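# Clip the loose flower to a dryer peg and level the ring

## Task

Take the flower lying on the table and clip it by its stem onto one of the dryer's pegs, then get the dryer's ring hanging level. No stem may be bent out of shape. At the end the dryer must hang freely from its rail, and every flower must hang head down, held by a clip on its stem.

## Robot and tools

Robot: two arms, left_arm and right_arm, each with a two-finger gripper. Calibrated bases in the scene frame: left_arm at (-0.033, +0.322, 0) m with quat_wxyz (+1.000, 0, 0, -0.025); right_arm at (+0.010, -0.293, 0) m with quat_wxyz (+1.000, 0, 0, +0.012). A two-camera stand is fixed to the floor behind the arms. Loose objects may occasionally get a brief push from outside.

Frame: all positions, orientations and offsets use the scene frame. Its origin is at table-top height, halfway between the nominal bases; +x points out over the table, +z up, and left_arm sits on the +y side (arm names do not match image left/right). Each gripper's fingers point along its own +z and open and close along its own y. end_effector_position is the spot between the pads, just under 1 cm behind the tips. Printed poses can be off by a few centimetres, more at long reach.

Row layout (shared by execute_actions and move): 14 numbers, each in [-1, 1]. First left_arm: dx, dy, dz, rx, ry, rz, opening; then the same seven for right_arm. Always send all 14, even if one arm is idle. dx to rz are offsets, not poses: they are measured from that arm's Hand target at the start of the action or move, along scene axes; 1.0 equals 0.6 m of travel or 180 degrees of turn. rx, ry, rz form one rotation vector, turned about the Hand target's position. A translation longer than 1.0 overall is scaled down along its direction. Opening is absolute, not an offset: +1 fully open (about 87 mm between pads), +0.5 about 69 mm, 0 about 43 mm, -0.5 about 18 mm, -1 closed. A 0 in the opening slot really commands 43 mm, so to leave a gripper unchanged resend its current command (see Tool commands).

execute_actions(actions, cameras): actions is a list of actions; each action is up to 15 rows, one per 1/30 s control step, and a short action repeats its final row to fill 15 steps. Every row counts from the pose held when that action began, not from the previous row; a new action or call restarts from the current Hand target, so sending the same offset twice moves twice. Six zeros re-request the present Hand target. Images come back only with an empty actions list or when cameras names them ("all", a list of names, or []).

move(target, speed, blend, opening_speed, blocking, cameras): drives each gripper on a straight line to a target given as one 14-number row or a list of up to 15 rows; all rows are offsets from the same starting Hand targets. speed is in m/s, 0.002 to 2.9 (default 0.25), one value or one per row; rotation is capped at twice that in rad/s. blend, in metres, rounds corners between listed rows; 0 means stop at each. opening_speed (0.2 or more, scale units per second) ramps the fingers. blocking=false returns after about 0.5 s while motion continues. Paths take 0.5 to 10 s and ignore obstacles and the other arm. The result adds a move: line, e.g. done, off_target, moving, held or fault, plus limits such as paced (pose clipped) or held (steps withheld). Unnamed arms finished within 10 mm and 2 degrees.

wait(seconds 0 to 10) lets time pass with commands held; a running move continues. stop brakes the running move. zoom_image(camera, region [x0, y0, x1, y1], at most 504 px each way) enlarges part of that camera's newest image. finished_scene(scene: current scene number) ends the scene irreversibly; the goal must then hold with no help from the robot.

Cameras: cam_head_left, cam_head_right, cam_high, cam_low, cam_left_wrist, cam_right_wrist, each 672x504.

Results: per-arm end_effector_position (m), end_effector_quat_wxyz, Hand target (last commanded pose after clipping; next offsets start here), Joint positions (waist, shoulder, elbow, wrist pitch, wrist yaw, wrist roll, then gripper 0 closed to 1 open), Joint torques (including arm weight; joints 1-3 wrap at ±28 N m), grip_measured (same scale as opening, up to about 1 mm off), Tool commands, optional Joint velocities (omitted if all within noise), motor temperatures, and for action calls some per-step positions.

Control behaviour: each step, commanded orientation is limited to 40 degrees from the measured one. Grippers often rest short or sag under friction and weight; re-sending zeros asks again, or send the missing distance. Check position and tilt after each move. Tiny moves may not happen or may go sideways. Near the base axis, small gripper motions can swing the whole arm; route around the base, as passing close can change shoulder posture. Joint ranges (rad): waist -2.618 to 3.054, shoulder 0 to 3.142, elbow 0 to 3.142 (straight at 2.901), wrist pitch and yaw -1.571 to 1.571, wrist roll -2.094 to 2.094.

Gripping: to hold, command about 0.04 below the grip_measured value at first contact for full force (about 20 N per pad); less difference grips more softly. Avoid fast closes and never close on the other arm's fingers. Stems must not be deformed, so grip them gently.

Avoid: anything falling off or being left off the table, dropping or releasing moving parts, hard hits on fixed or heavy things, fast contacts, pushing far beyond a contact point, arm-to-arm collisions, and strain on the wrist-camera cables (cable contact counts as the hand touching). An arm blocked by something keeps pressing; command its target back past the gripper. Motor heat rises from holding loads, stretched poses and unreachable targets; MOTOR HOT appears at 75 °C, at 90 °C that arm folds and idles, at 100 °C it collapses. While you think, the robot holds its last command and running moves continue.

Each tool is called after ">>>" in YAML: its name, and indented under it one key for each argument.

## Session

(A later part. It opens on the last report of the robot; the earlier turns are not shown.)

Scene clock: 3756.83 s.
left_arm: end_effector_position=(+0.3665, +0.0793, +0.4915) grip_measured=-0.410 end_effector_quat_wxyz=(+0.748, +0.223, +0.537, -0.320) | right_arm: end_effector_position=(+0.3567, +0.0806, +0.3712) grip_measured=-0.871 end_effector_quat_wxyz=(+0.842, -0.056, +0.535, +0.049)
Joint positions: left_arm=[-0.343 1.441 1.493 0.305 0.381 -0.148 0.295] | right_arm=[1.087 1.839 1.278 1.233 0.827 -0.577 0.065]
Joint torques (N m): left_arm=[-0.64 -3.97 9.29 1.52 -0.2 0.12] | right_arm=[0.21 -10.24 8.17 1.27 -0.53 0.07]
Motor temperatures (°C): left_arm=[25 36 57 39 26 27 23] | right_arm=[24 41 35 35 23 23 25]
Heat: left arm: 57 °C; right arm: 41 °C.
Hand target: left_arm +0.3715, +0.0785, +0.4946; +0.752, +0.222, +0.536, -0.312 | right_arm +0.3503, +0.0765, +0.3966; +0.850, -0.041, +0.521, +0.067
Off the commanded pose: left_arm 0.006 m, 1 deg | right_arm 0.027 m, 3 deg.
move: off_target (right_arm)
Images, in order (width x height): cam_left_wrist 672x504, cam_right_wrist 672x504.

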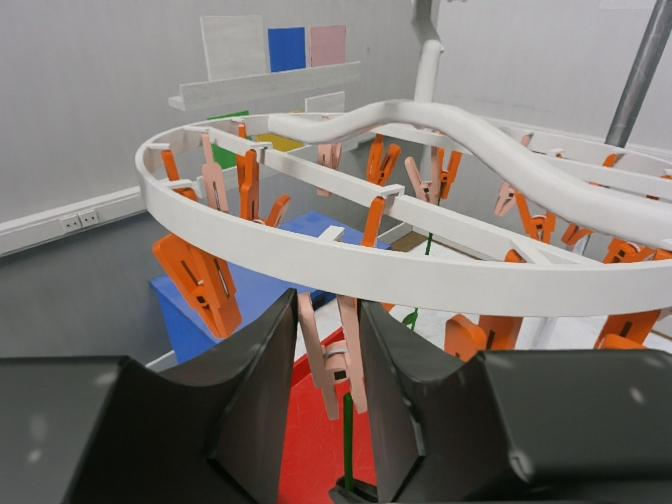

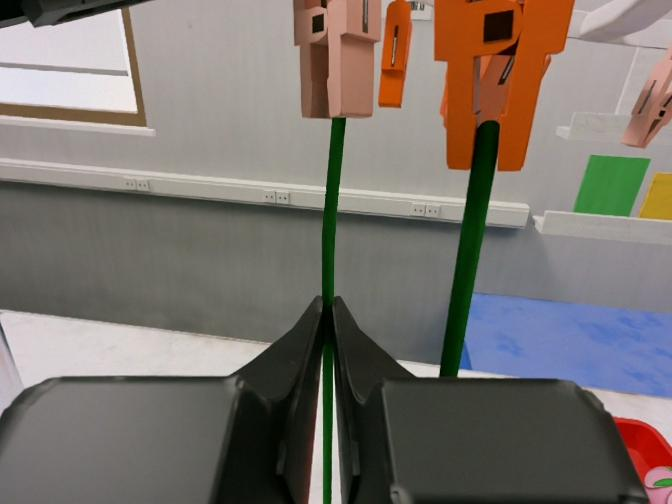

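>>> zoom_image:
  camera: "cam_left_wrist"
  region: [270, 330, 420, 480]

Scaled by 3.360 from the camera's 672x504 image, which has a finer 960x720 frame.

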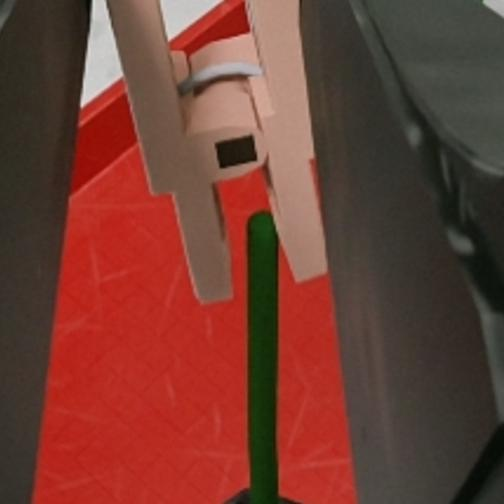

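>>> move:
  target: [0,0,0,0,0,0,-0.75,0.002,0.0015,0.015,0,0,0,-0.96]
  speed: 0.06
  cameras: ["cam_left_wrist", "cam_right_wrist"]

Scene clock: 3773.13 s.
left_arm: end_effector_position=(+0.3665, +0.0793, +0.4915) grip_measured=-0.410 end_effector_quat_wxyz=(+0.748, +0.223, +0.537, -0.320) | right_arm: end_effector_position=(+0.3572, +0.0817, +0.3762) grip_measured=-0.871 end_effector_quat_wxyz=(+0.840, -0.060, +0.537, +0.047)
Joint positions: left_arm=[-0.343 1.441 1.493 0.305 0.381 -0.148 0.295] | right_arm=[1.087 1.832 1.298 1.198 0.827 -0.577 0.065]
Joint torques (N m): left_arm=[-0.64 -4.14 9.35 1.55 -0.22 0.09] | right_arm=[0.08 -10.14 9.17 1.24 -0.55 0.09]
Motor temperatures (°C): left_arm=[25 36 57 39 26 27 23] | right_arm=[24 44 36 35 23 23 25]
Heat: left arm: 57 °C; right arm: 44 °C.
Hand target: left_arm +0.3715, +0.0785, +0.4946; +0.752, +0.222, +0.536, -0.312 | right_arm +0.3515, +0.0775, +0.4055; +0.850, -0.041, +0.521, +0.067
Off the commanded pose: left_arm 0.006 m, 1 deg | right_arm 0.030 m, 4 deg.
move: off_target (right_arm)
Images, in order (width x height): cam_left_wrist 672x504, cam_right_wrist 672x504.

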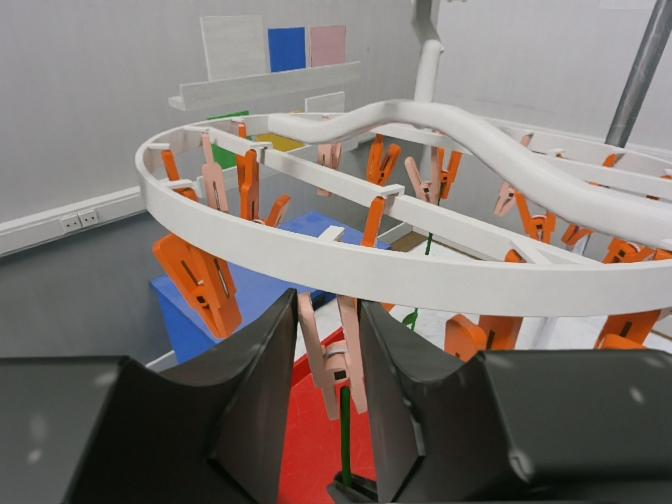

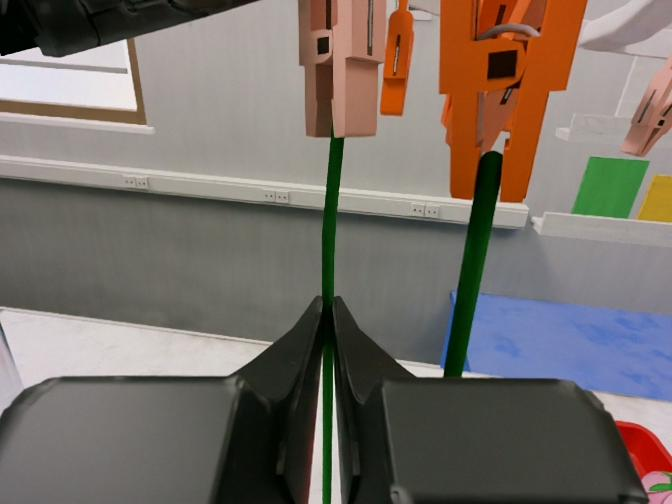

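>>> move:
  target: [0,0,0,0,0,0,-0.75,0.001,0.001,0.011,0,0,0,-0.96]
  speed: 0.06
  cameras: ["cam_left_wrist", "cam_right_wrist"]

>>> zoom_image:
  camera: "cam_left_wrist"
  region: [270, 330, 420, 480]

>>> zoom_image:
  camera: "cam_right_wrist"
  region: [260, 40, 410, 190]

Scene clock: 3780.43 s.
left_arm: end_effector_position=(+0.3665, +0.0793, +0.4915) grip_measured=-0.410 end_effector_quat_wxyz=(+0.748, +0.223, +0.537, -0.320) | right_arm: end_effector_position=(+0.3580, +0.0833, +0.3815) grip_measured=-0.871 end_effector_quat_wxyz=(+0.840, -0.060, +0.537, +0.047)
Joint positions: left_arm=[-0.343 1.441 1.493 0.305 0.381 -0.148 0.295] | right_arm=[1.087 1.832 1.321 1.174 0.827 -0.577 0.065]
Joint torques (N m): left_arm=[-0.31 -3.92 9.5 1.58 -0.19 0.14] | right_arm=[0.01 -10.4 9.25 1.21 -0.55 0.1]
Motor temperatures (°C): left_arm=[25 36 57 39 26 27 23] | right_arm=[24 44 37 35 23 23 25]
Heat: left arm: 57 °C; right arm: 44 °C.
Hand target: left_arm +0.3715, +0.0785, +0.4946; +0.752, +0.222, +0.536, -0.312 | right_arm +0.3521, +0.0780, +0.4121; +0.850, -0.041, +0.521, +0.067
Off the commanded pose: left_arm 0.006 m, 1 deg | right_arm 0.032 m, 4 deg.
move: off_target (right_arm)
Images, in order (width x height): cam_left_wrist 672x504, cam_right_wrist 672x504.

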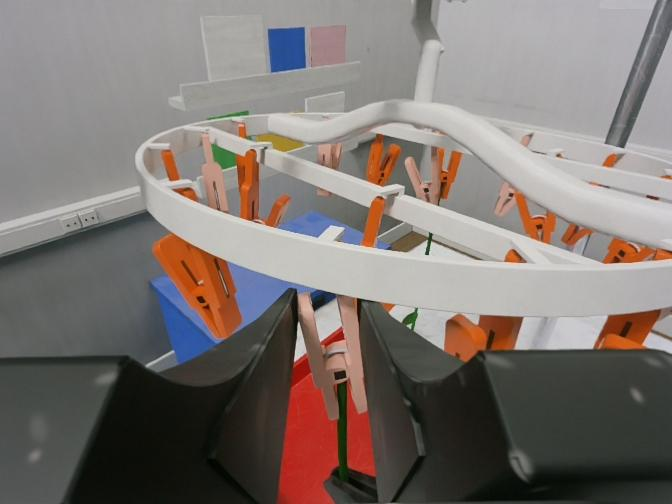

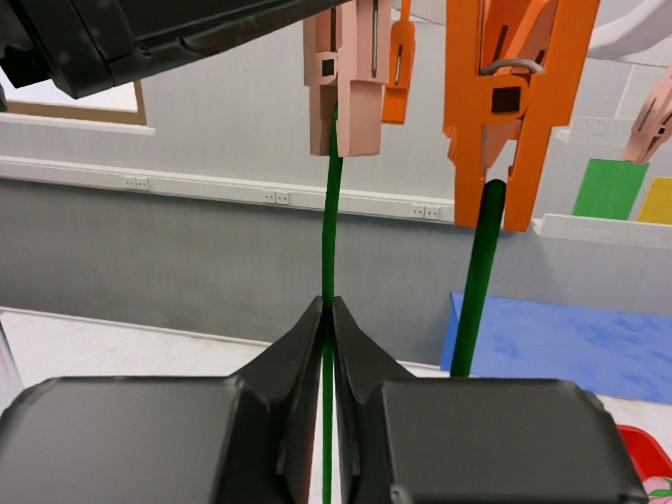

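Scaled by 3.360 from the camera's 672x504 image, which has a finer 960x720 frame.

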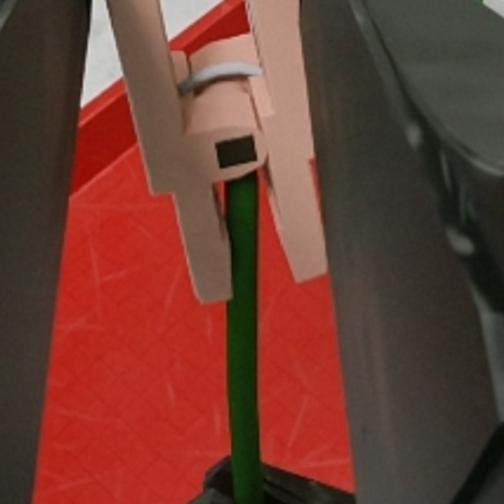

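Scaled by 3.360 from the camera's 672x504 image, which has a finer 960x720 frame.

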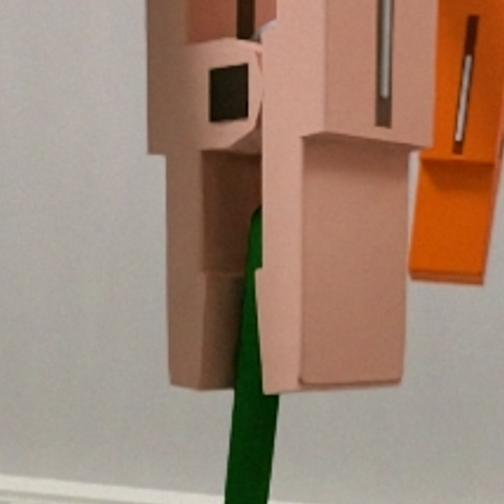

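>>> move:
  target: [0,0,0,0,0,0,-0.75,0.0017,-0.0055,0.0,0,0,0,-0.96]
  speed: 0.06
  cameras: ["cam_left_wrist", "cam_right_wrist"]

>>> zoom_image:
  camera: "cam_left_wrist"
  region: [270, 330, 420, 480]

>>> zoom_image:
  camera: "cam_right_wrist"
  region: [260, 40, 410, 190]

Scene clock: 3791.47 s.
left_arm: end_effector_position=(+0.3665, +0.0793, +0.4915) grip_measured=-0.410 end_effector_quat_wxyz=(+0.749, +0.223, +0.537, -0.319) | right_arm: end_effector_position=(+0.3571, +0.0815, +0.3847) grip_measured=-0.871 end_effector_quat_wxyz=(+0.840, -0.059, +0.537, +0.047)
Joint positions: left_arm=[-0.343 1.441 1.493 0.305 0.381 -0.148 0.295] | right_arm=[1.087 1.823 1.321 1.167 0.827 -0.577 0.065]
Joint torques (N m): left_arm=[-0.62 -3.97 9.43 1.5 -0.18 0.12] | right_arm=[-0.55 -10.36 8.32 1.27 -0.61 0.16]
Motor temperatures (°C): left_arm=[25 36 57 39 26 27 24] | right_arm=[24 45 37 35 23 23 25]
Heat: left arm: 57 °C; right arm: 45 °C.
Hand target: left_arm +0.3715, +0.0785, +0.4946; +0.752, +0.222, +0.536, -0.312 | right_arm +0.3531, +0.0747, +0.4122; +0.850, -0.041, +0.521, +0.067
Off the commanded pose: left_arm 0.006 m, 1 deg | right_arm 0.029 m, 4 deg.
move: off_target (right_arm)
Images, in order (width x height): cam_left_wrist 672x504, cam_right_wrist 672x504.

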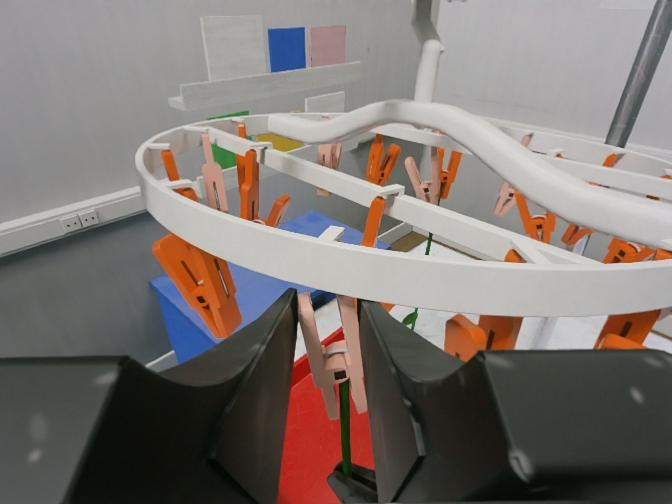

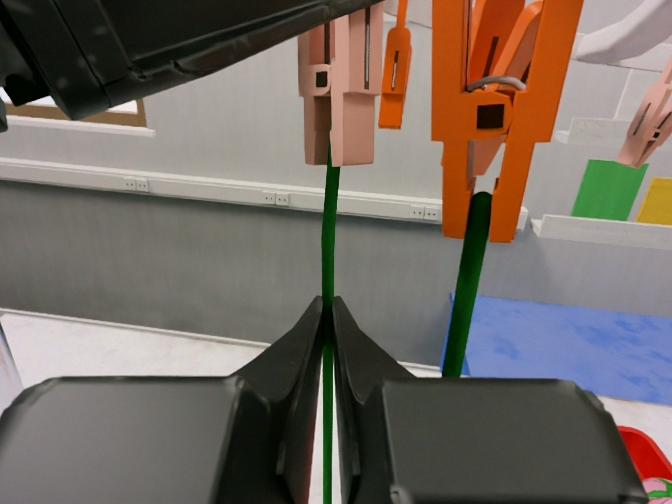

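Scaled by 3.360 from the camera's 672x504 image, which has a finer 960x720 frame.

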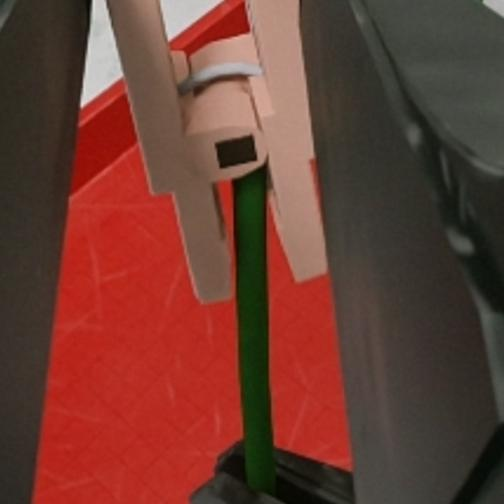

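Scaled by 3.360 from the camera's 672x504 image, which has a finer 960x720 frame.

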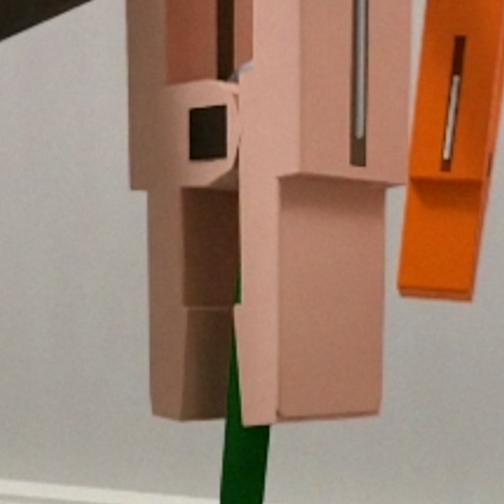

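>>> move:
  target:
    - [0,0,0,0,0,0,-0.05,0,0,0,0,0,0,-0.96]
    - [-0.11,0.113,-0.054,0,0,0,-0.05,0,0,0,0,0,0,-0.96]
  speed: [0.05,0.12]
  opening_speed: 0.4
  cameras: ["cam_left_wrist", "cam_right_wrist"]

>>> zoom_image:
  camera: "cam_right_wrist"
  region: [260, 40, 410, 190]

Scene clock: 3801.60 s.
left_arm: end_effector_position=(+0.3089, +0.1463, +0.4646) grip_measured=-0.050 end_effector_quat_wxyz=(+0.755, +0.220, +0.537, -0.307) | right_arm: end_effector_position=(+0.3571, +0.0818, +0.3845) grip_measured=-0.871 end_effector_quat_wxyz=(+0.840, -0.061, +0.537, +0.047)
Joint positions: left_arm=[-0.18 1.129 1.156 0.358 0.511 -0.193 0.475] | right_arm=[1.087 1.823 1.321 1.165 0.826 -0.577 0.065]
Joint torques (N m): left_arm=[0.27 -3.55 5.87 1.62 0.07 -0.07] | right_arm=[-0.55 -10.36 8.34 1.29 -0.59 0.16]
Motor temperatures (°C): left_arm=[25 36 57 38 26 27 23] | right_arm=[24 44 38 35 23 23 25]
Heat: left arm: 57 °C; right arm: 44 °C.
Hand target: left_arm +0.3055, +0.1463, +0.4622; +0.752, +0.222, +0.536, -0.312 | right_arm +0.3531, +0.0747, +0.4122; +0.850, -0.041, +0.521, +0.067
Off the commanded pose: left_arm 0.004 m, 1 deg | right_arm 0.029 m, 4 deg.
move: off_target (right_arm)
Images, in order (width x height): cam_left_wrist 672x504, cam_right_wrist 672x504.

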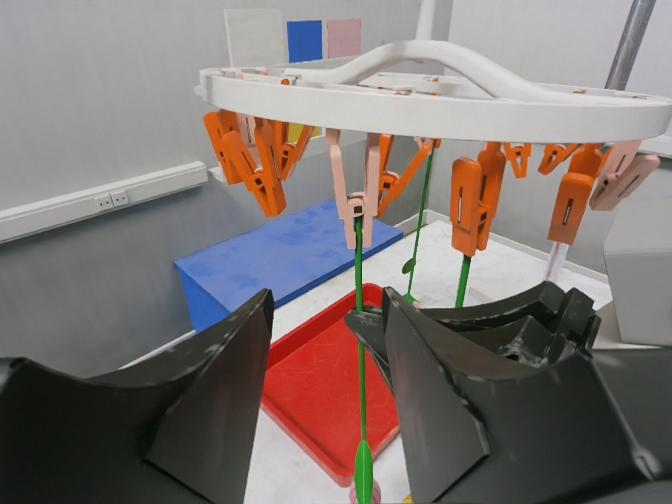

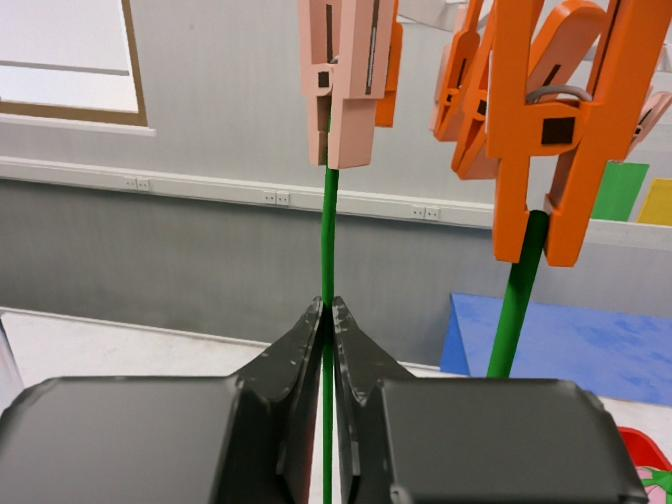

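Scaled by 3.360 from the camera's 672x504 image, which has a finer 960x720 frame.

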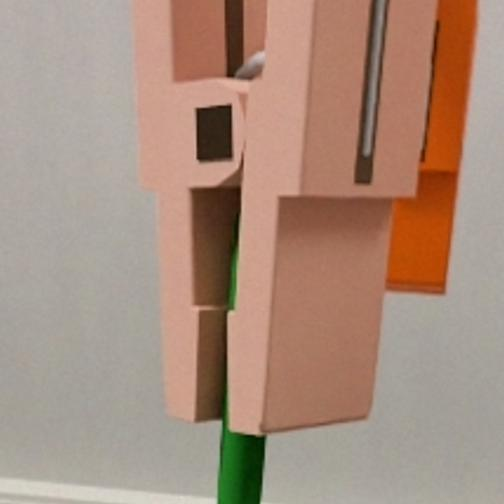

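>>> move:
  target:
    - [0,0,0,0,0,0,-0.05,0,0,0,0,0,0,-0.5]
    - [0,0,0,0,0,0,-0.05,-0.143,-0.011,-0.115,0,0,0,-0.5]
  speed: [0.05,0.1]
  opening_speed: 0.4
  cameras: ["cam_left_wrist", "cam_right_wrist", "cam_low", "cam_high"]

Scene clock: 3817.50 s.
left_arm: end_effector_position=(+0.3088, +0.1462, +0.4647) grip_measured=-0.050 end_effector_quat_wxyz=(+0.755, +0.220, +0.537, -0.307) | right_arm: end_effector_position=(+0.2724, +0.0843, +0.3236) grip_measured=-0.500 end_effector_quat_wxyz=(+0.829, -0.101, +0.548, +0.048)
Joint positions: left_arm=[-0.18 1.129 1.156 0.358 0.512 -0.193 0.475] | right_arm=[1.293 1.783 1.027 1.467 0.952 -0.736 0.25]
Joint torques (N m): left_arm=[0.14 -3.79 5.63 1.6 0.06 -0.1] | right_arm=[0.01 -9.07 4.63 2.34 -0.28 -0.02]
Heat: left arm: 53 °C; right arm: 44 °C.
Hand target: left_arm +0.3055, +0.1463, +0.4622; +0.752, +0.222, +0.536, -0.312 | right_arm +0.2673, +0.0681, +0.3431; +0.850, -0.041, +0.521, +0.067
Off the commanded pose: left_arm 0.004 m, 1 deg | right_arm 0.026 m, 8 deg.
joint sent to its limit (right arm) — joint 4 (wrist pitch), upper limit. The joint targets are off in orientation, not in position.
move: off_target (right_arm)
Images, in order (width x height): cam_high 672x504, cam_low 672x504, cam_left_wrist 672x504, cam_right_wrist 672x504.

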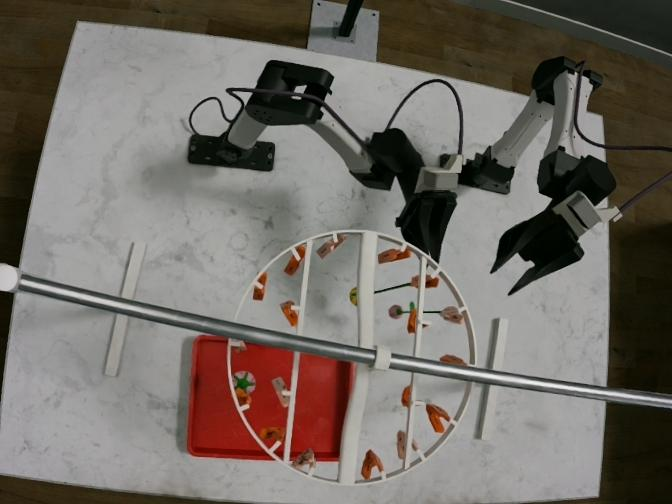

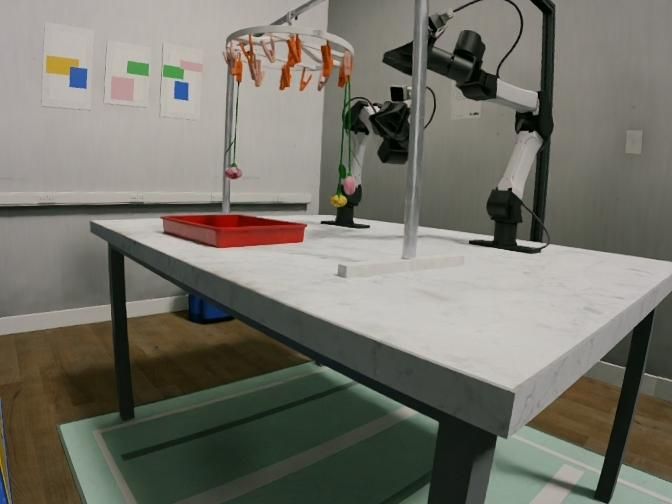

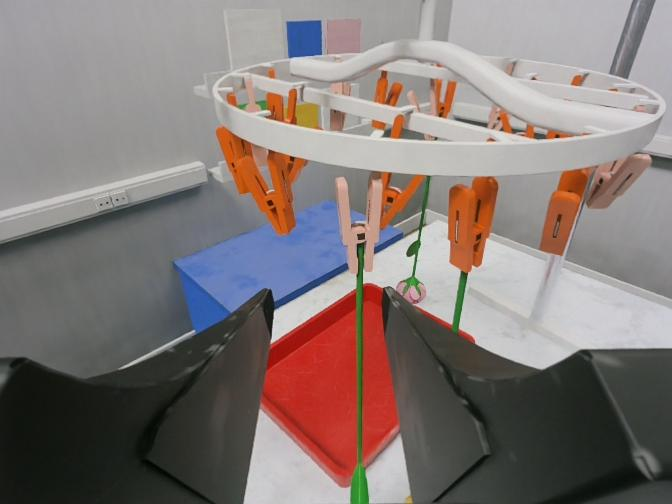

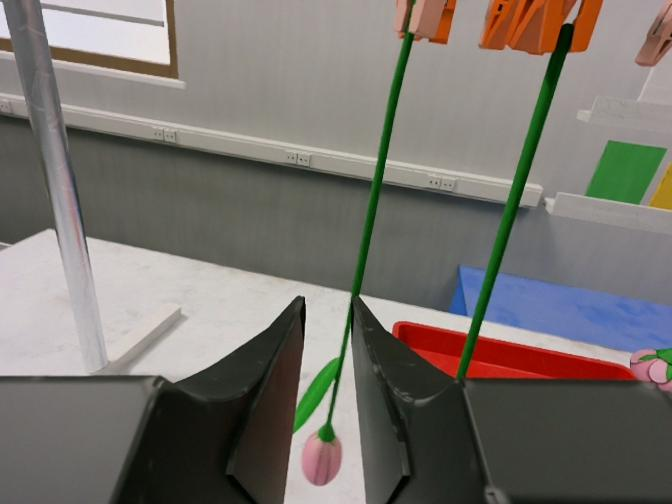

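>>> zoom_image:
  camera: "cam_high"
  region: [215, 215, 495, 495]

>>> zoom_image:
  camera: "cam_low"
  region: [210, 0, 370, 120]

Scaled by 1.800 from the camera's 672x504 image, which has a finer 960x720 frame.

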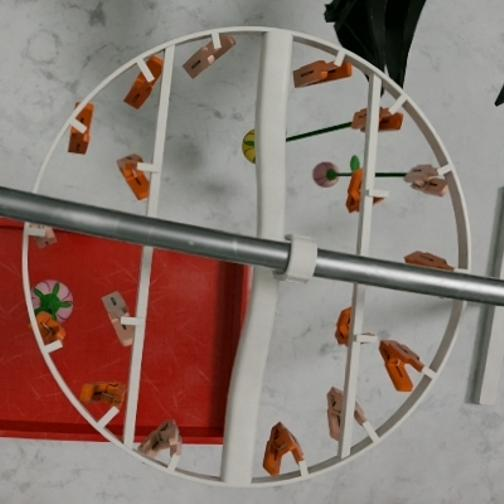

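Scaled by 3.150 from the camera's 672x504 image, which has a finer 960x720 frame.

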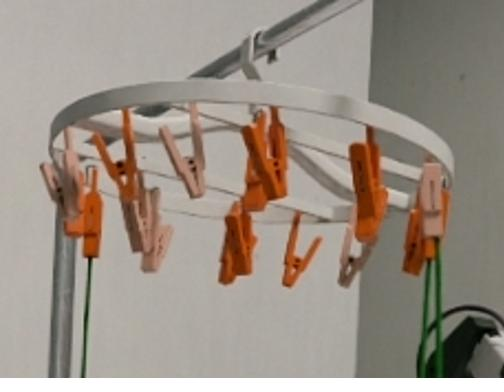

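>>> move:
  target:
    - [0,0,0,0,0,0,-0.05,-0.09,-0.02,0,0,0,0,-0.5]
    - [-0.026,0.0395,0.063,-0.4055,0.295,0.0785,-0.05,-0.12,-0.28,-0.05,0,0,0,-0.5]
  speed: [0.12,0.3]
  blend: [0.02,0]
  cameras: ["cam_left_wrist", "cam_low"]

Scene clock: 3893.23 s.
left_arm: end_effector_position=(+0.2892, +0.1687, +0.4955) grip_measured=-0.050 end_effector_quat_wxyz=(+0.464, -0.456, +0.540, -0.534) | right_arm: end_effector_position=(+0.1986, -0.0924, +0.3034) grip_measured=-0.500 end_effector_quat_wxyz=(+0.819, -0.113, +0.559, +0.066)
Joint positions: left_arm=[-0.452 1.092 1.479 -0.387 -0.348 -1.556 0.475] | right_arm=[1.45 0.994 0.318 1.467 1.059 -0.842 0.25]
Joint torques (N m): left_arm=[-0.62 -1.1 8.58 1.68 -0.16 -0.03] | right_arm=[0.23 -1.69 4.74 2.16 -0.63 -0.01]
Motor temperatures (°C): left_arm=[25 34 49 37 25 27 22] | right_arm=[24 44 35 38 23 23 23]
Heat: left arm: 49 °C; right arm: 44 °C.
Hand target: left_arm +0.2899, +0.1699, +0.4998; +0.464, -0.464, +0.534, -0.533 | right_arm +0.1953, -0.0998, +0.3131; +0.850, -0.041, +0.521, +0.067
Off the commanded pose: left_arm 0.005 m, 1 deg | right_arm 0.013 m, 10 deg.
joint sent to its limit (right arm) — joint 4 (wrist pitch), upper limit. The joint targets are off in orientation, not in position.
move: off_target (right_arm)
Images, in order (width x height): cam_low 672x504, cam_left_wrist 672x504.

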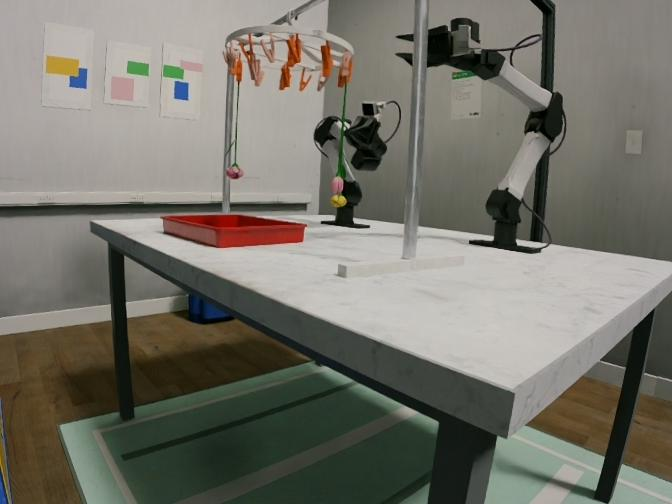

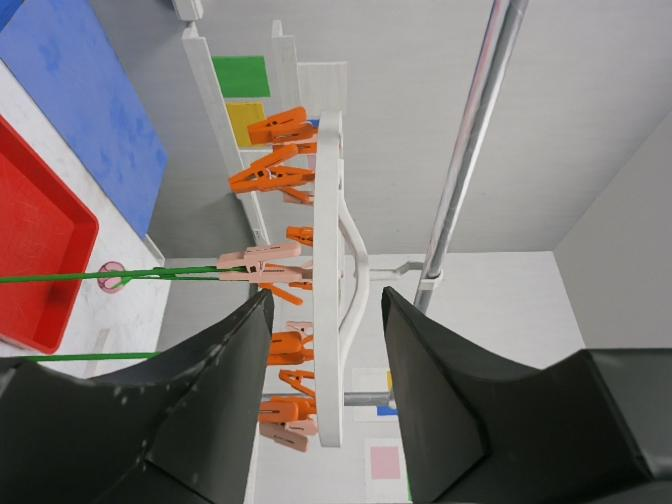

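>>> zoom_image:
  camera: "cam_left_wrist"
  region: [230, 90, 450, 290]

>>> zoom_image:
  camera: "cam_left_wrist"
  region: [230, 270, 450, 470]

Scaled by 2.291 from the camera's 672x504 image, which has a finer 960x720 frame.

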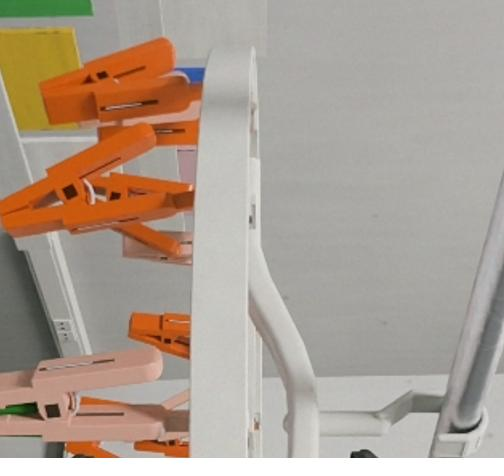

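Scaled by 2.291 from the camera's 672x504 image, which has a finer 960x720 frame.

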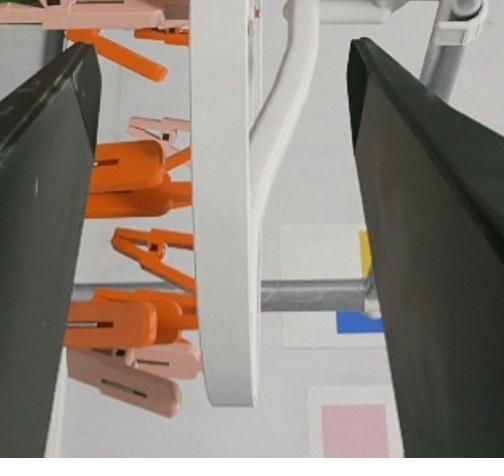

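>>> zoom_image:
  camera: "cam_left_wrist"
  region: [250, 360, 410, 440]

>>> zoom_image:
  camera: "cam_left_wrist"
  region: [0, 240, 250, 380]

Scaled by 3.150 from the camera's 672x504 image, which has a finer 960x720 frame.

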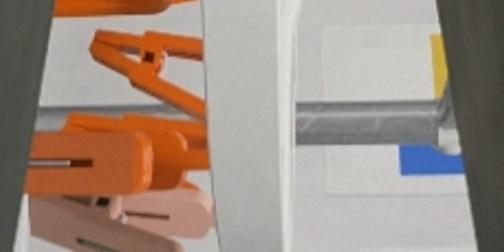

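Scaled by 2.016 from the camera's 672x504 image, which has a finer 960x720 frame.

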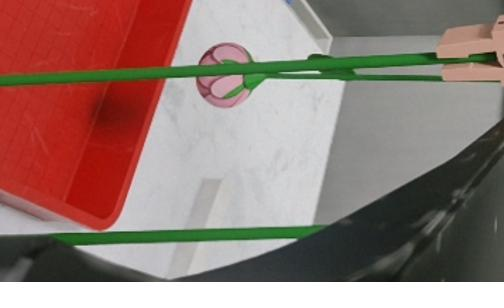

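>>> zoom_image:
  camera: "cam_left_wrist"
  region: [380, 0, 560, 150]

>>> zoom_image:
  camera: "cam_left_wrist"
  region: [370, 150, 490, 320]

Scaled by 2.800 from the camera's 672x504 image, which has a finer 960x720 frame.

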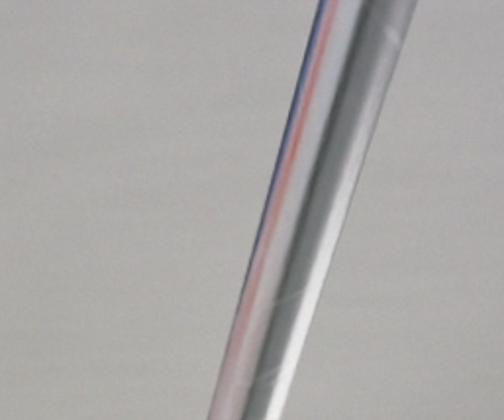

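Scaled by 2.965 from the camera's 672x504 image, which has a finer 960x720 frame.

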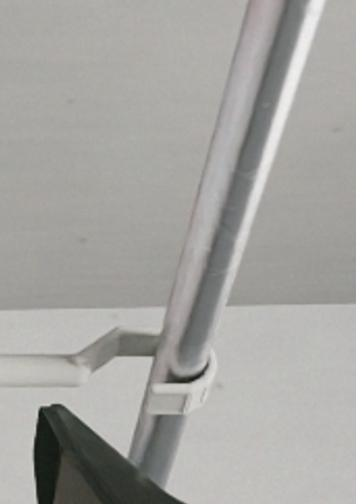

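>>> execute_actions:
  actions: []
  cameras: ["cam_head_left", "cam_head_right", "cam_low", "cam_high"]

Scene clock: 3977.63 s.
left_arm: end_effector_position=(+0.2892, +0.1687, +0.4954) grip_measured=-0.050 end_effector_quat_wxyz=(+0.464, -0.456, +0.540, -0.534) | right_arm: end_effector_position=(+0.1986, -0.0924, +0.3034) grip_measured=-0.500 end_effector_quat_wxyz=(+0.819, -0.113, +0.559, +0.066)
Joint positions: left_arm=[-0.452 1.092 1.479 -0.387 -0.348 -1.556 0.475] | right_arm=[1.45 0.994 0.318 1.467 1.059 -0.842 0.25]
Joint velocities: within noise
Joint torques (N m): left_arm=[-0.54 -1.25 8.42 1.71 -0.18 -0.01] | right_arm=[0.23 -1.7 4.74 2.16 -0.63 -0.01]
Motor temperatures (°C): left_arm=[25 32 50 39 25 27 22] | right_arm=[24 33 33 38 23 23 23]
Heat: left arm: 50 °C; right arm: 38 °C.
Hand target: left_arm +0.2899, +0.1699, +0.4999; +0.464, -0.464, +0.534, -0.533 | right_arm +0.1953, -0.0998, +0.3131; +0.850, -0.041, +0.521, +0.067
Tool commands: left_gripper/opening=-0.05 right_gripper/opening=-0.5
Off the commanded pose: left_arm 0.005 m, 1 deg | right_arm 0.013 m, 10 deg.
Images, in order (width x height): cam_head_left 672x504, cam_head_right 672x504, cam_high 672x504, cam_low 672x504.

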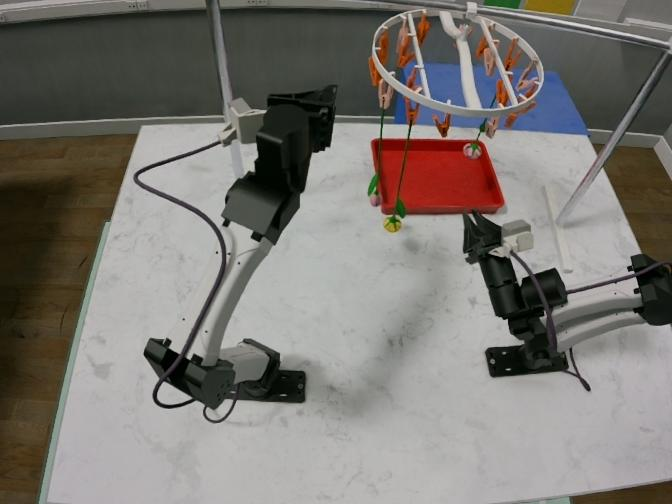

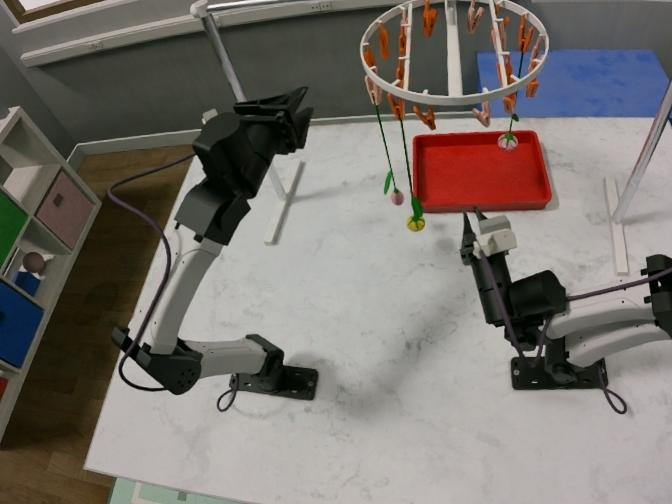

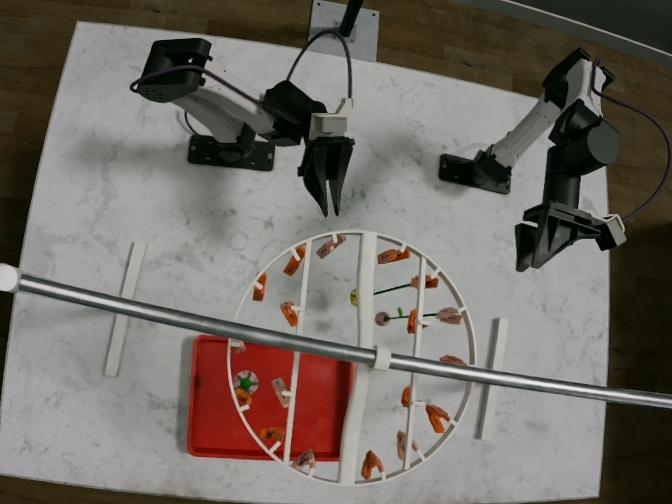

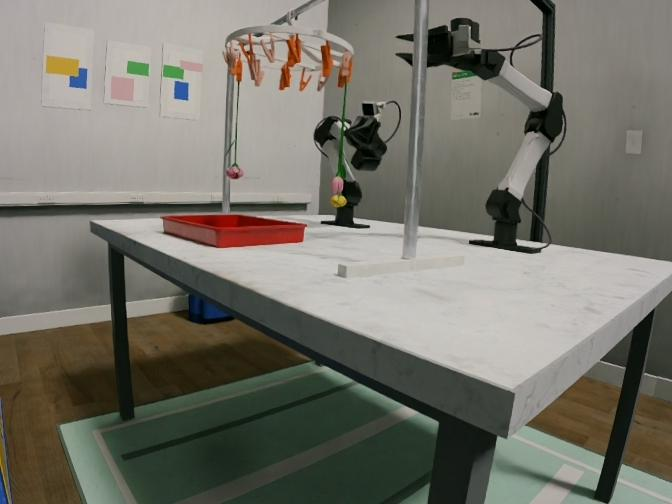

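>>> move:
  target: [0.172, 0.0083, 0, 0, 0, -0.2056, -0.05, 0, 0, 0, 0, 0, 0, -0.5]
  speed: 0.3
  cameras: ["cam_left_wrist"]

>>> zoom_image:
  camera: "cam_left_wrist"
  region: [230, 60, 450, 260]

>>> zoom_image:
  camera: "cam_left_wrist"
  region: [230, 250, 450, 450]

Scene clock: 4014.73 s.
left_arm: end_effector_position=(+0.3922, +0.1759, +0.4996) grip_measured=-0.050 end_effector_quat_wxyz=(+0.284, -0.270, +0.651, -0.650) | right_arm: end_effector_position=(+0.1986, -0.0924, +0.3034) grip_measured=-0.500 end_effector_quat_wxyz=(+0.819, -0.113, +0.559, +0.066)
Joint positions: left_arm=[0.068 1.617 1.88 -0.255 0.783 -1.558 0.475] | right_arm=[1.45 0.994 0.318 1.467 1.059 -0.842 0.25]
Joint torques (N m): left_arm=[-0.01 -5.16 8.79 1.62 0.19 -0.07] | right_arm=[0.21 -1.7 4.74 2.16 -0.63 -0.02]
Heat: left arm: 51 °C; right arm: 38 °C.
Hand target: left_arm +0.3930, +0.1749, +0.5000; +0.271, -0.270, +0.654, -0.653 | right_arm +0.1953, -0.0998, +0.3131; +0.850, -0.041, +0.521, +0.067
Off the commanded pose: left_arm 0.001 m, 2 deg | right_arm 0.013 m, 10 deg.
joint sent to its limit (right arm) — joint 4 (wrist pitch), upper limit. The joint targets are off in orientation, not in position.
move: off_target (right_arm)
Images, in order (width x height): cam_left_wrist 672x504.

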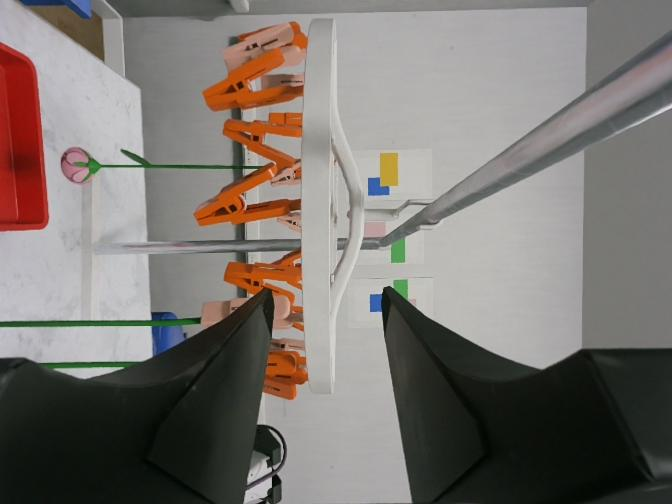

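Scaled by 2.291 from the camera's 672x504 image, which has a finer 960x720 frame.

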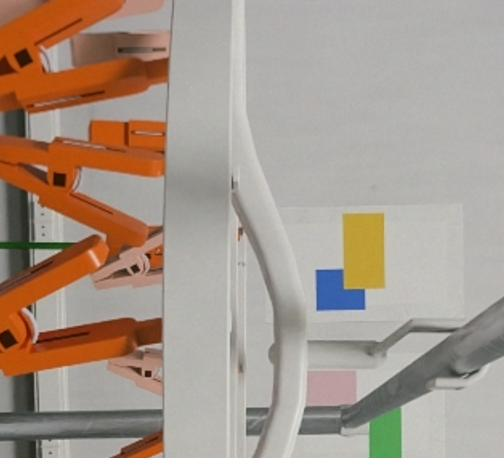

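Scaled by 2.291 from the camera's 672x504 image, which has a finer 960x720 frame.

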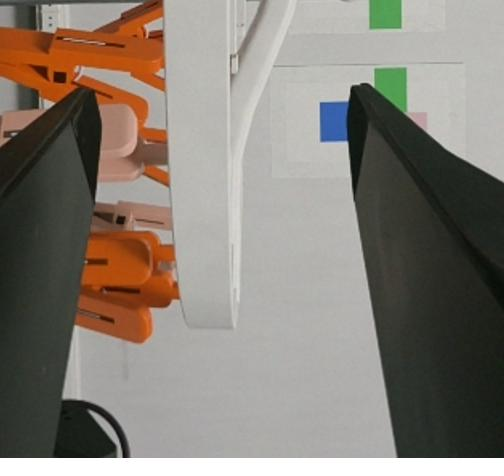

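>>> finished_scene:
  scene: 1

The scene is finished: the task was done.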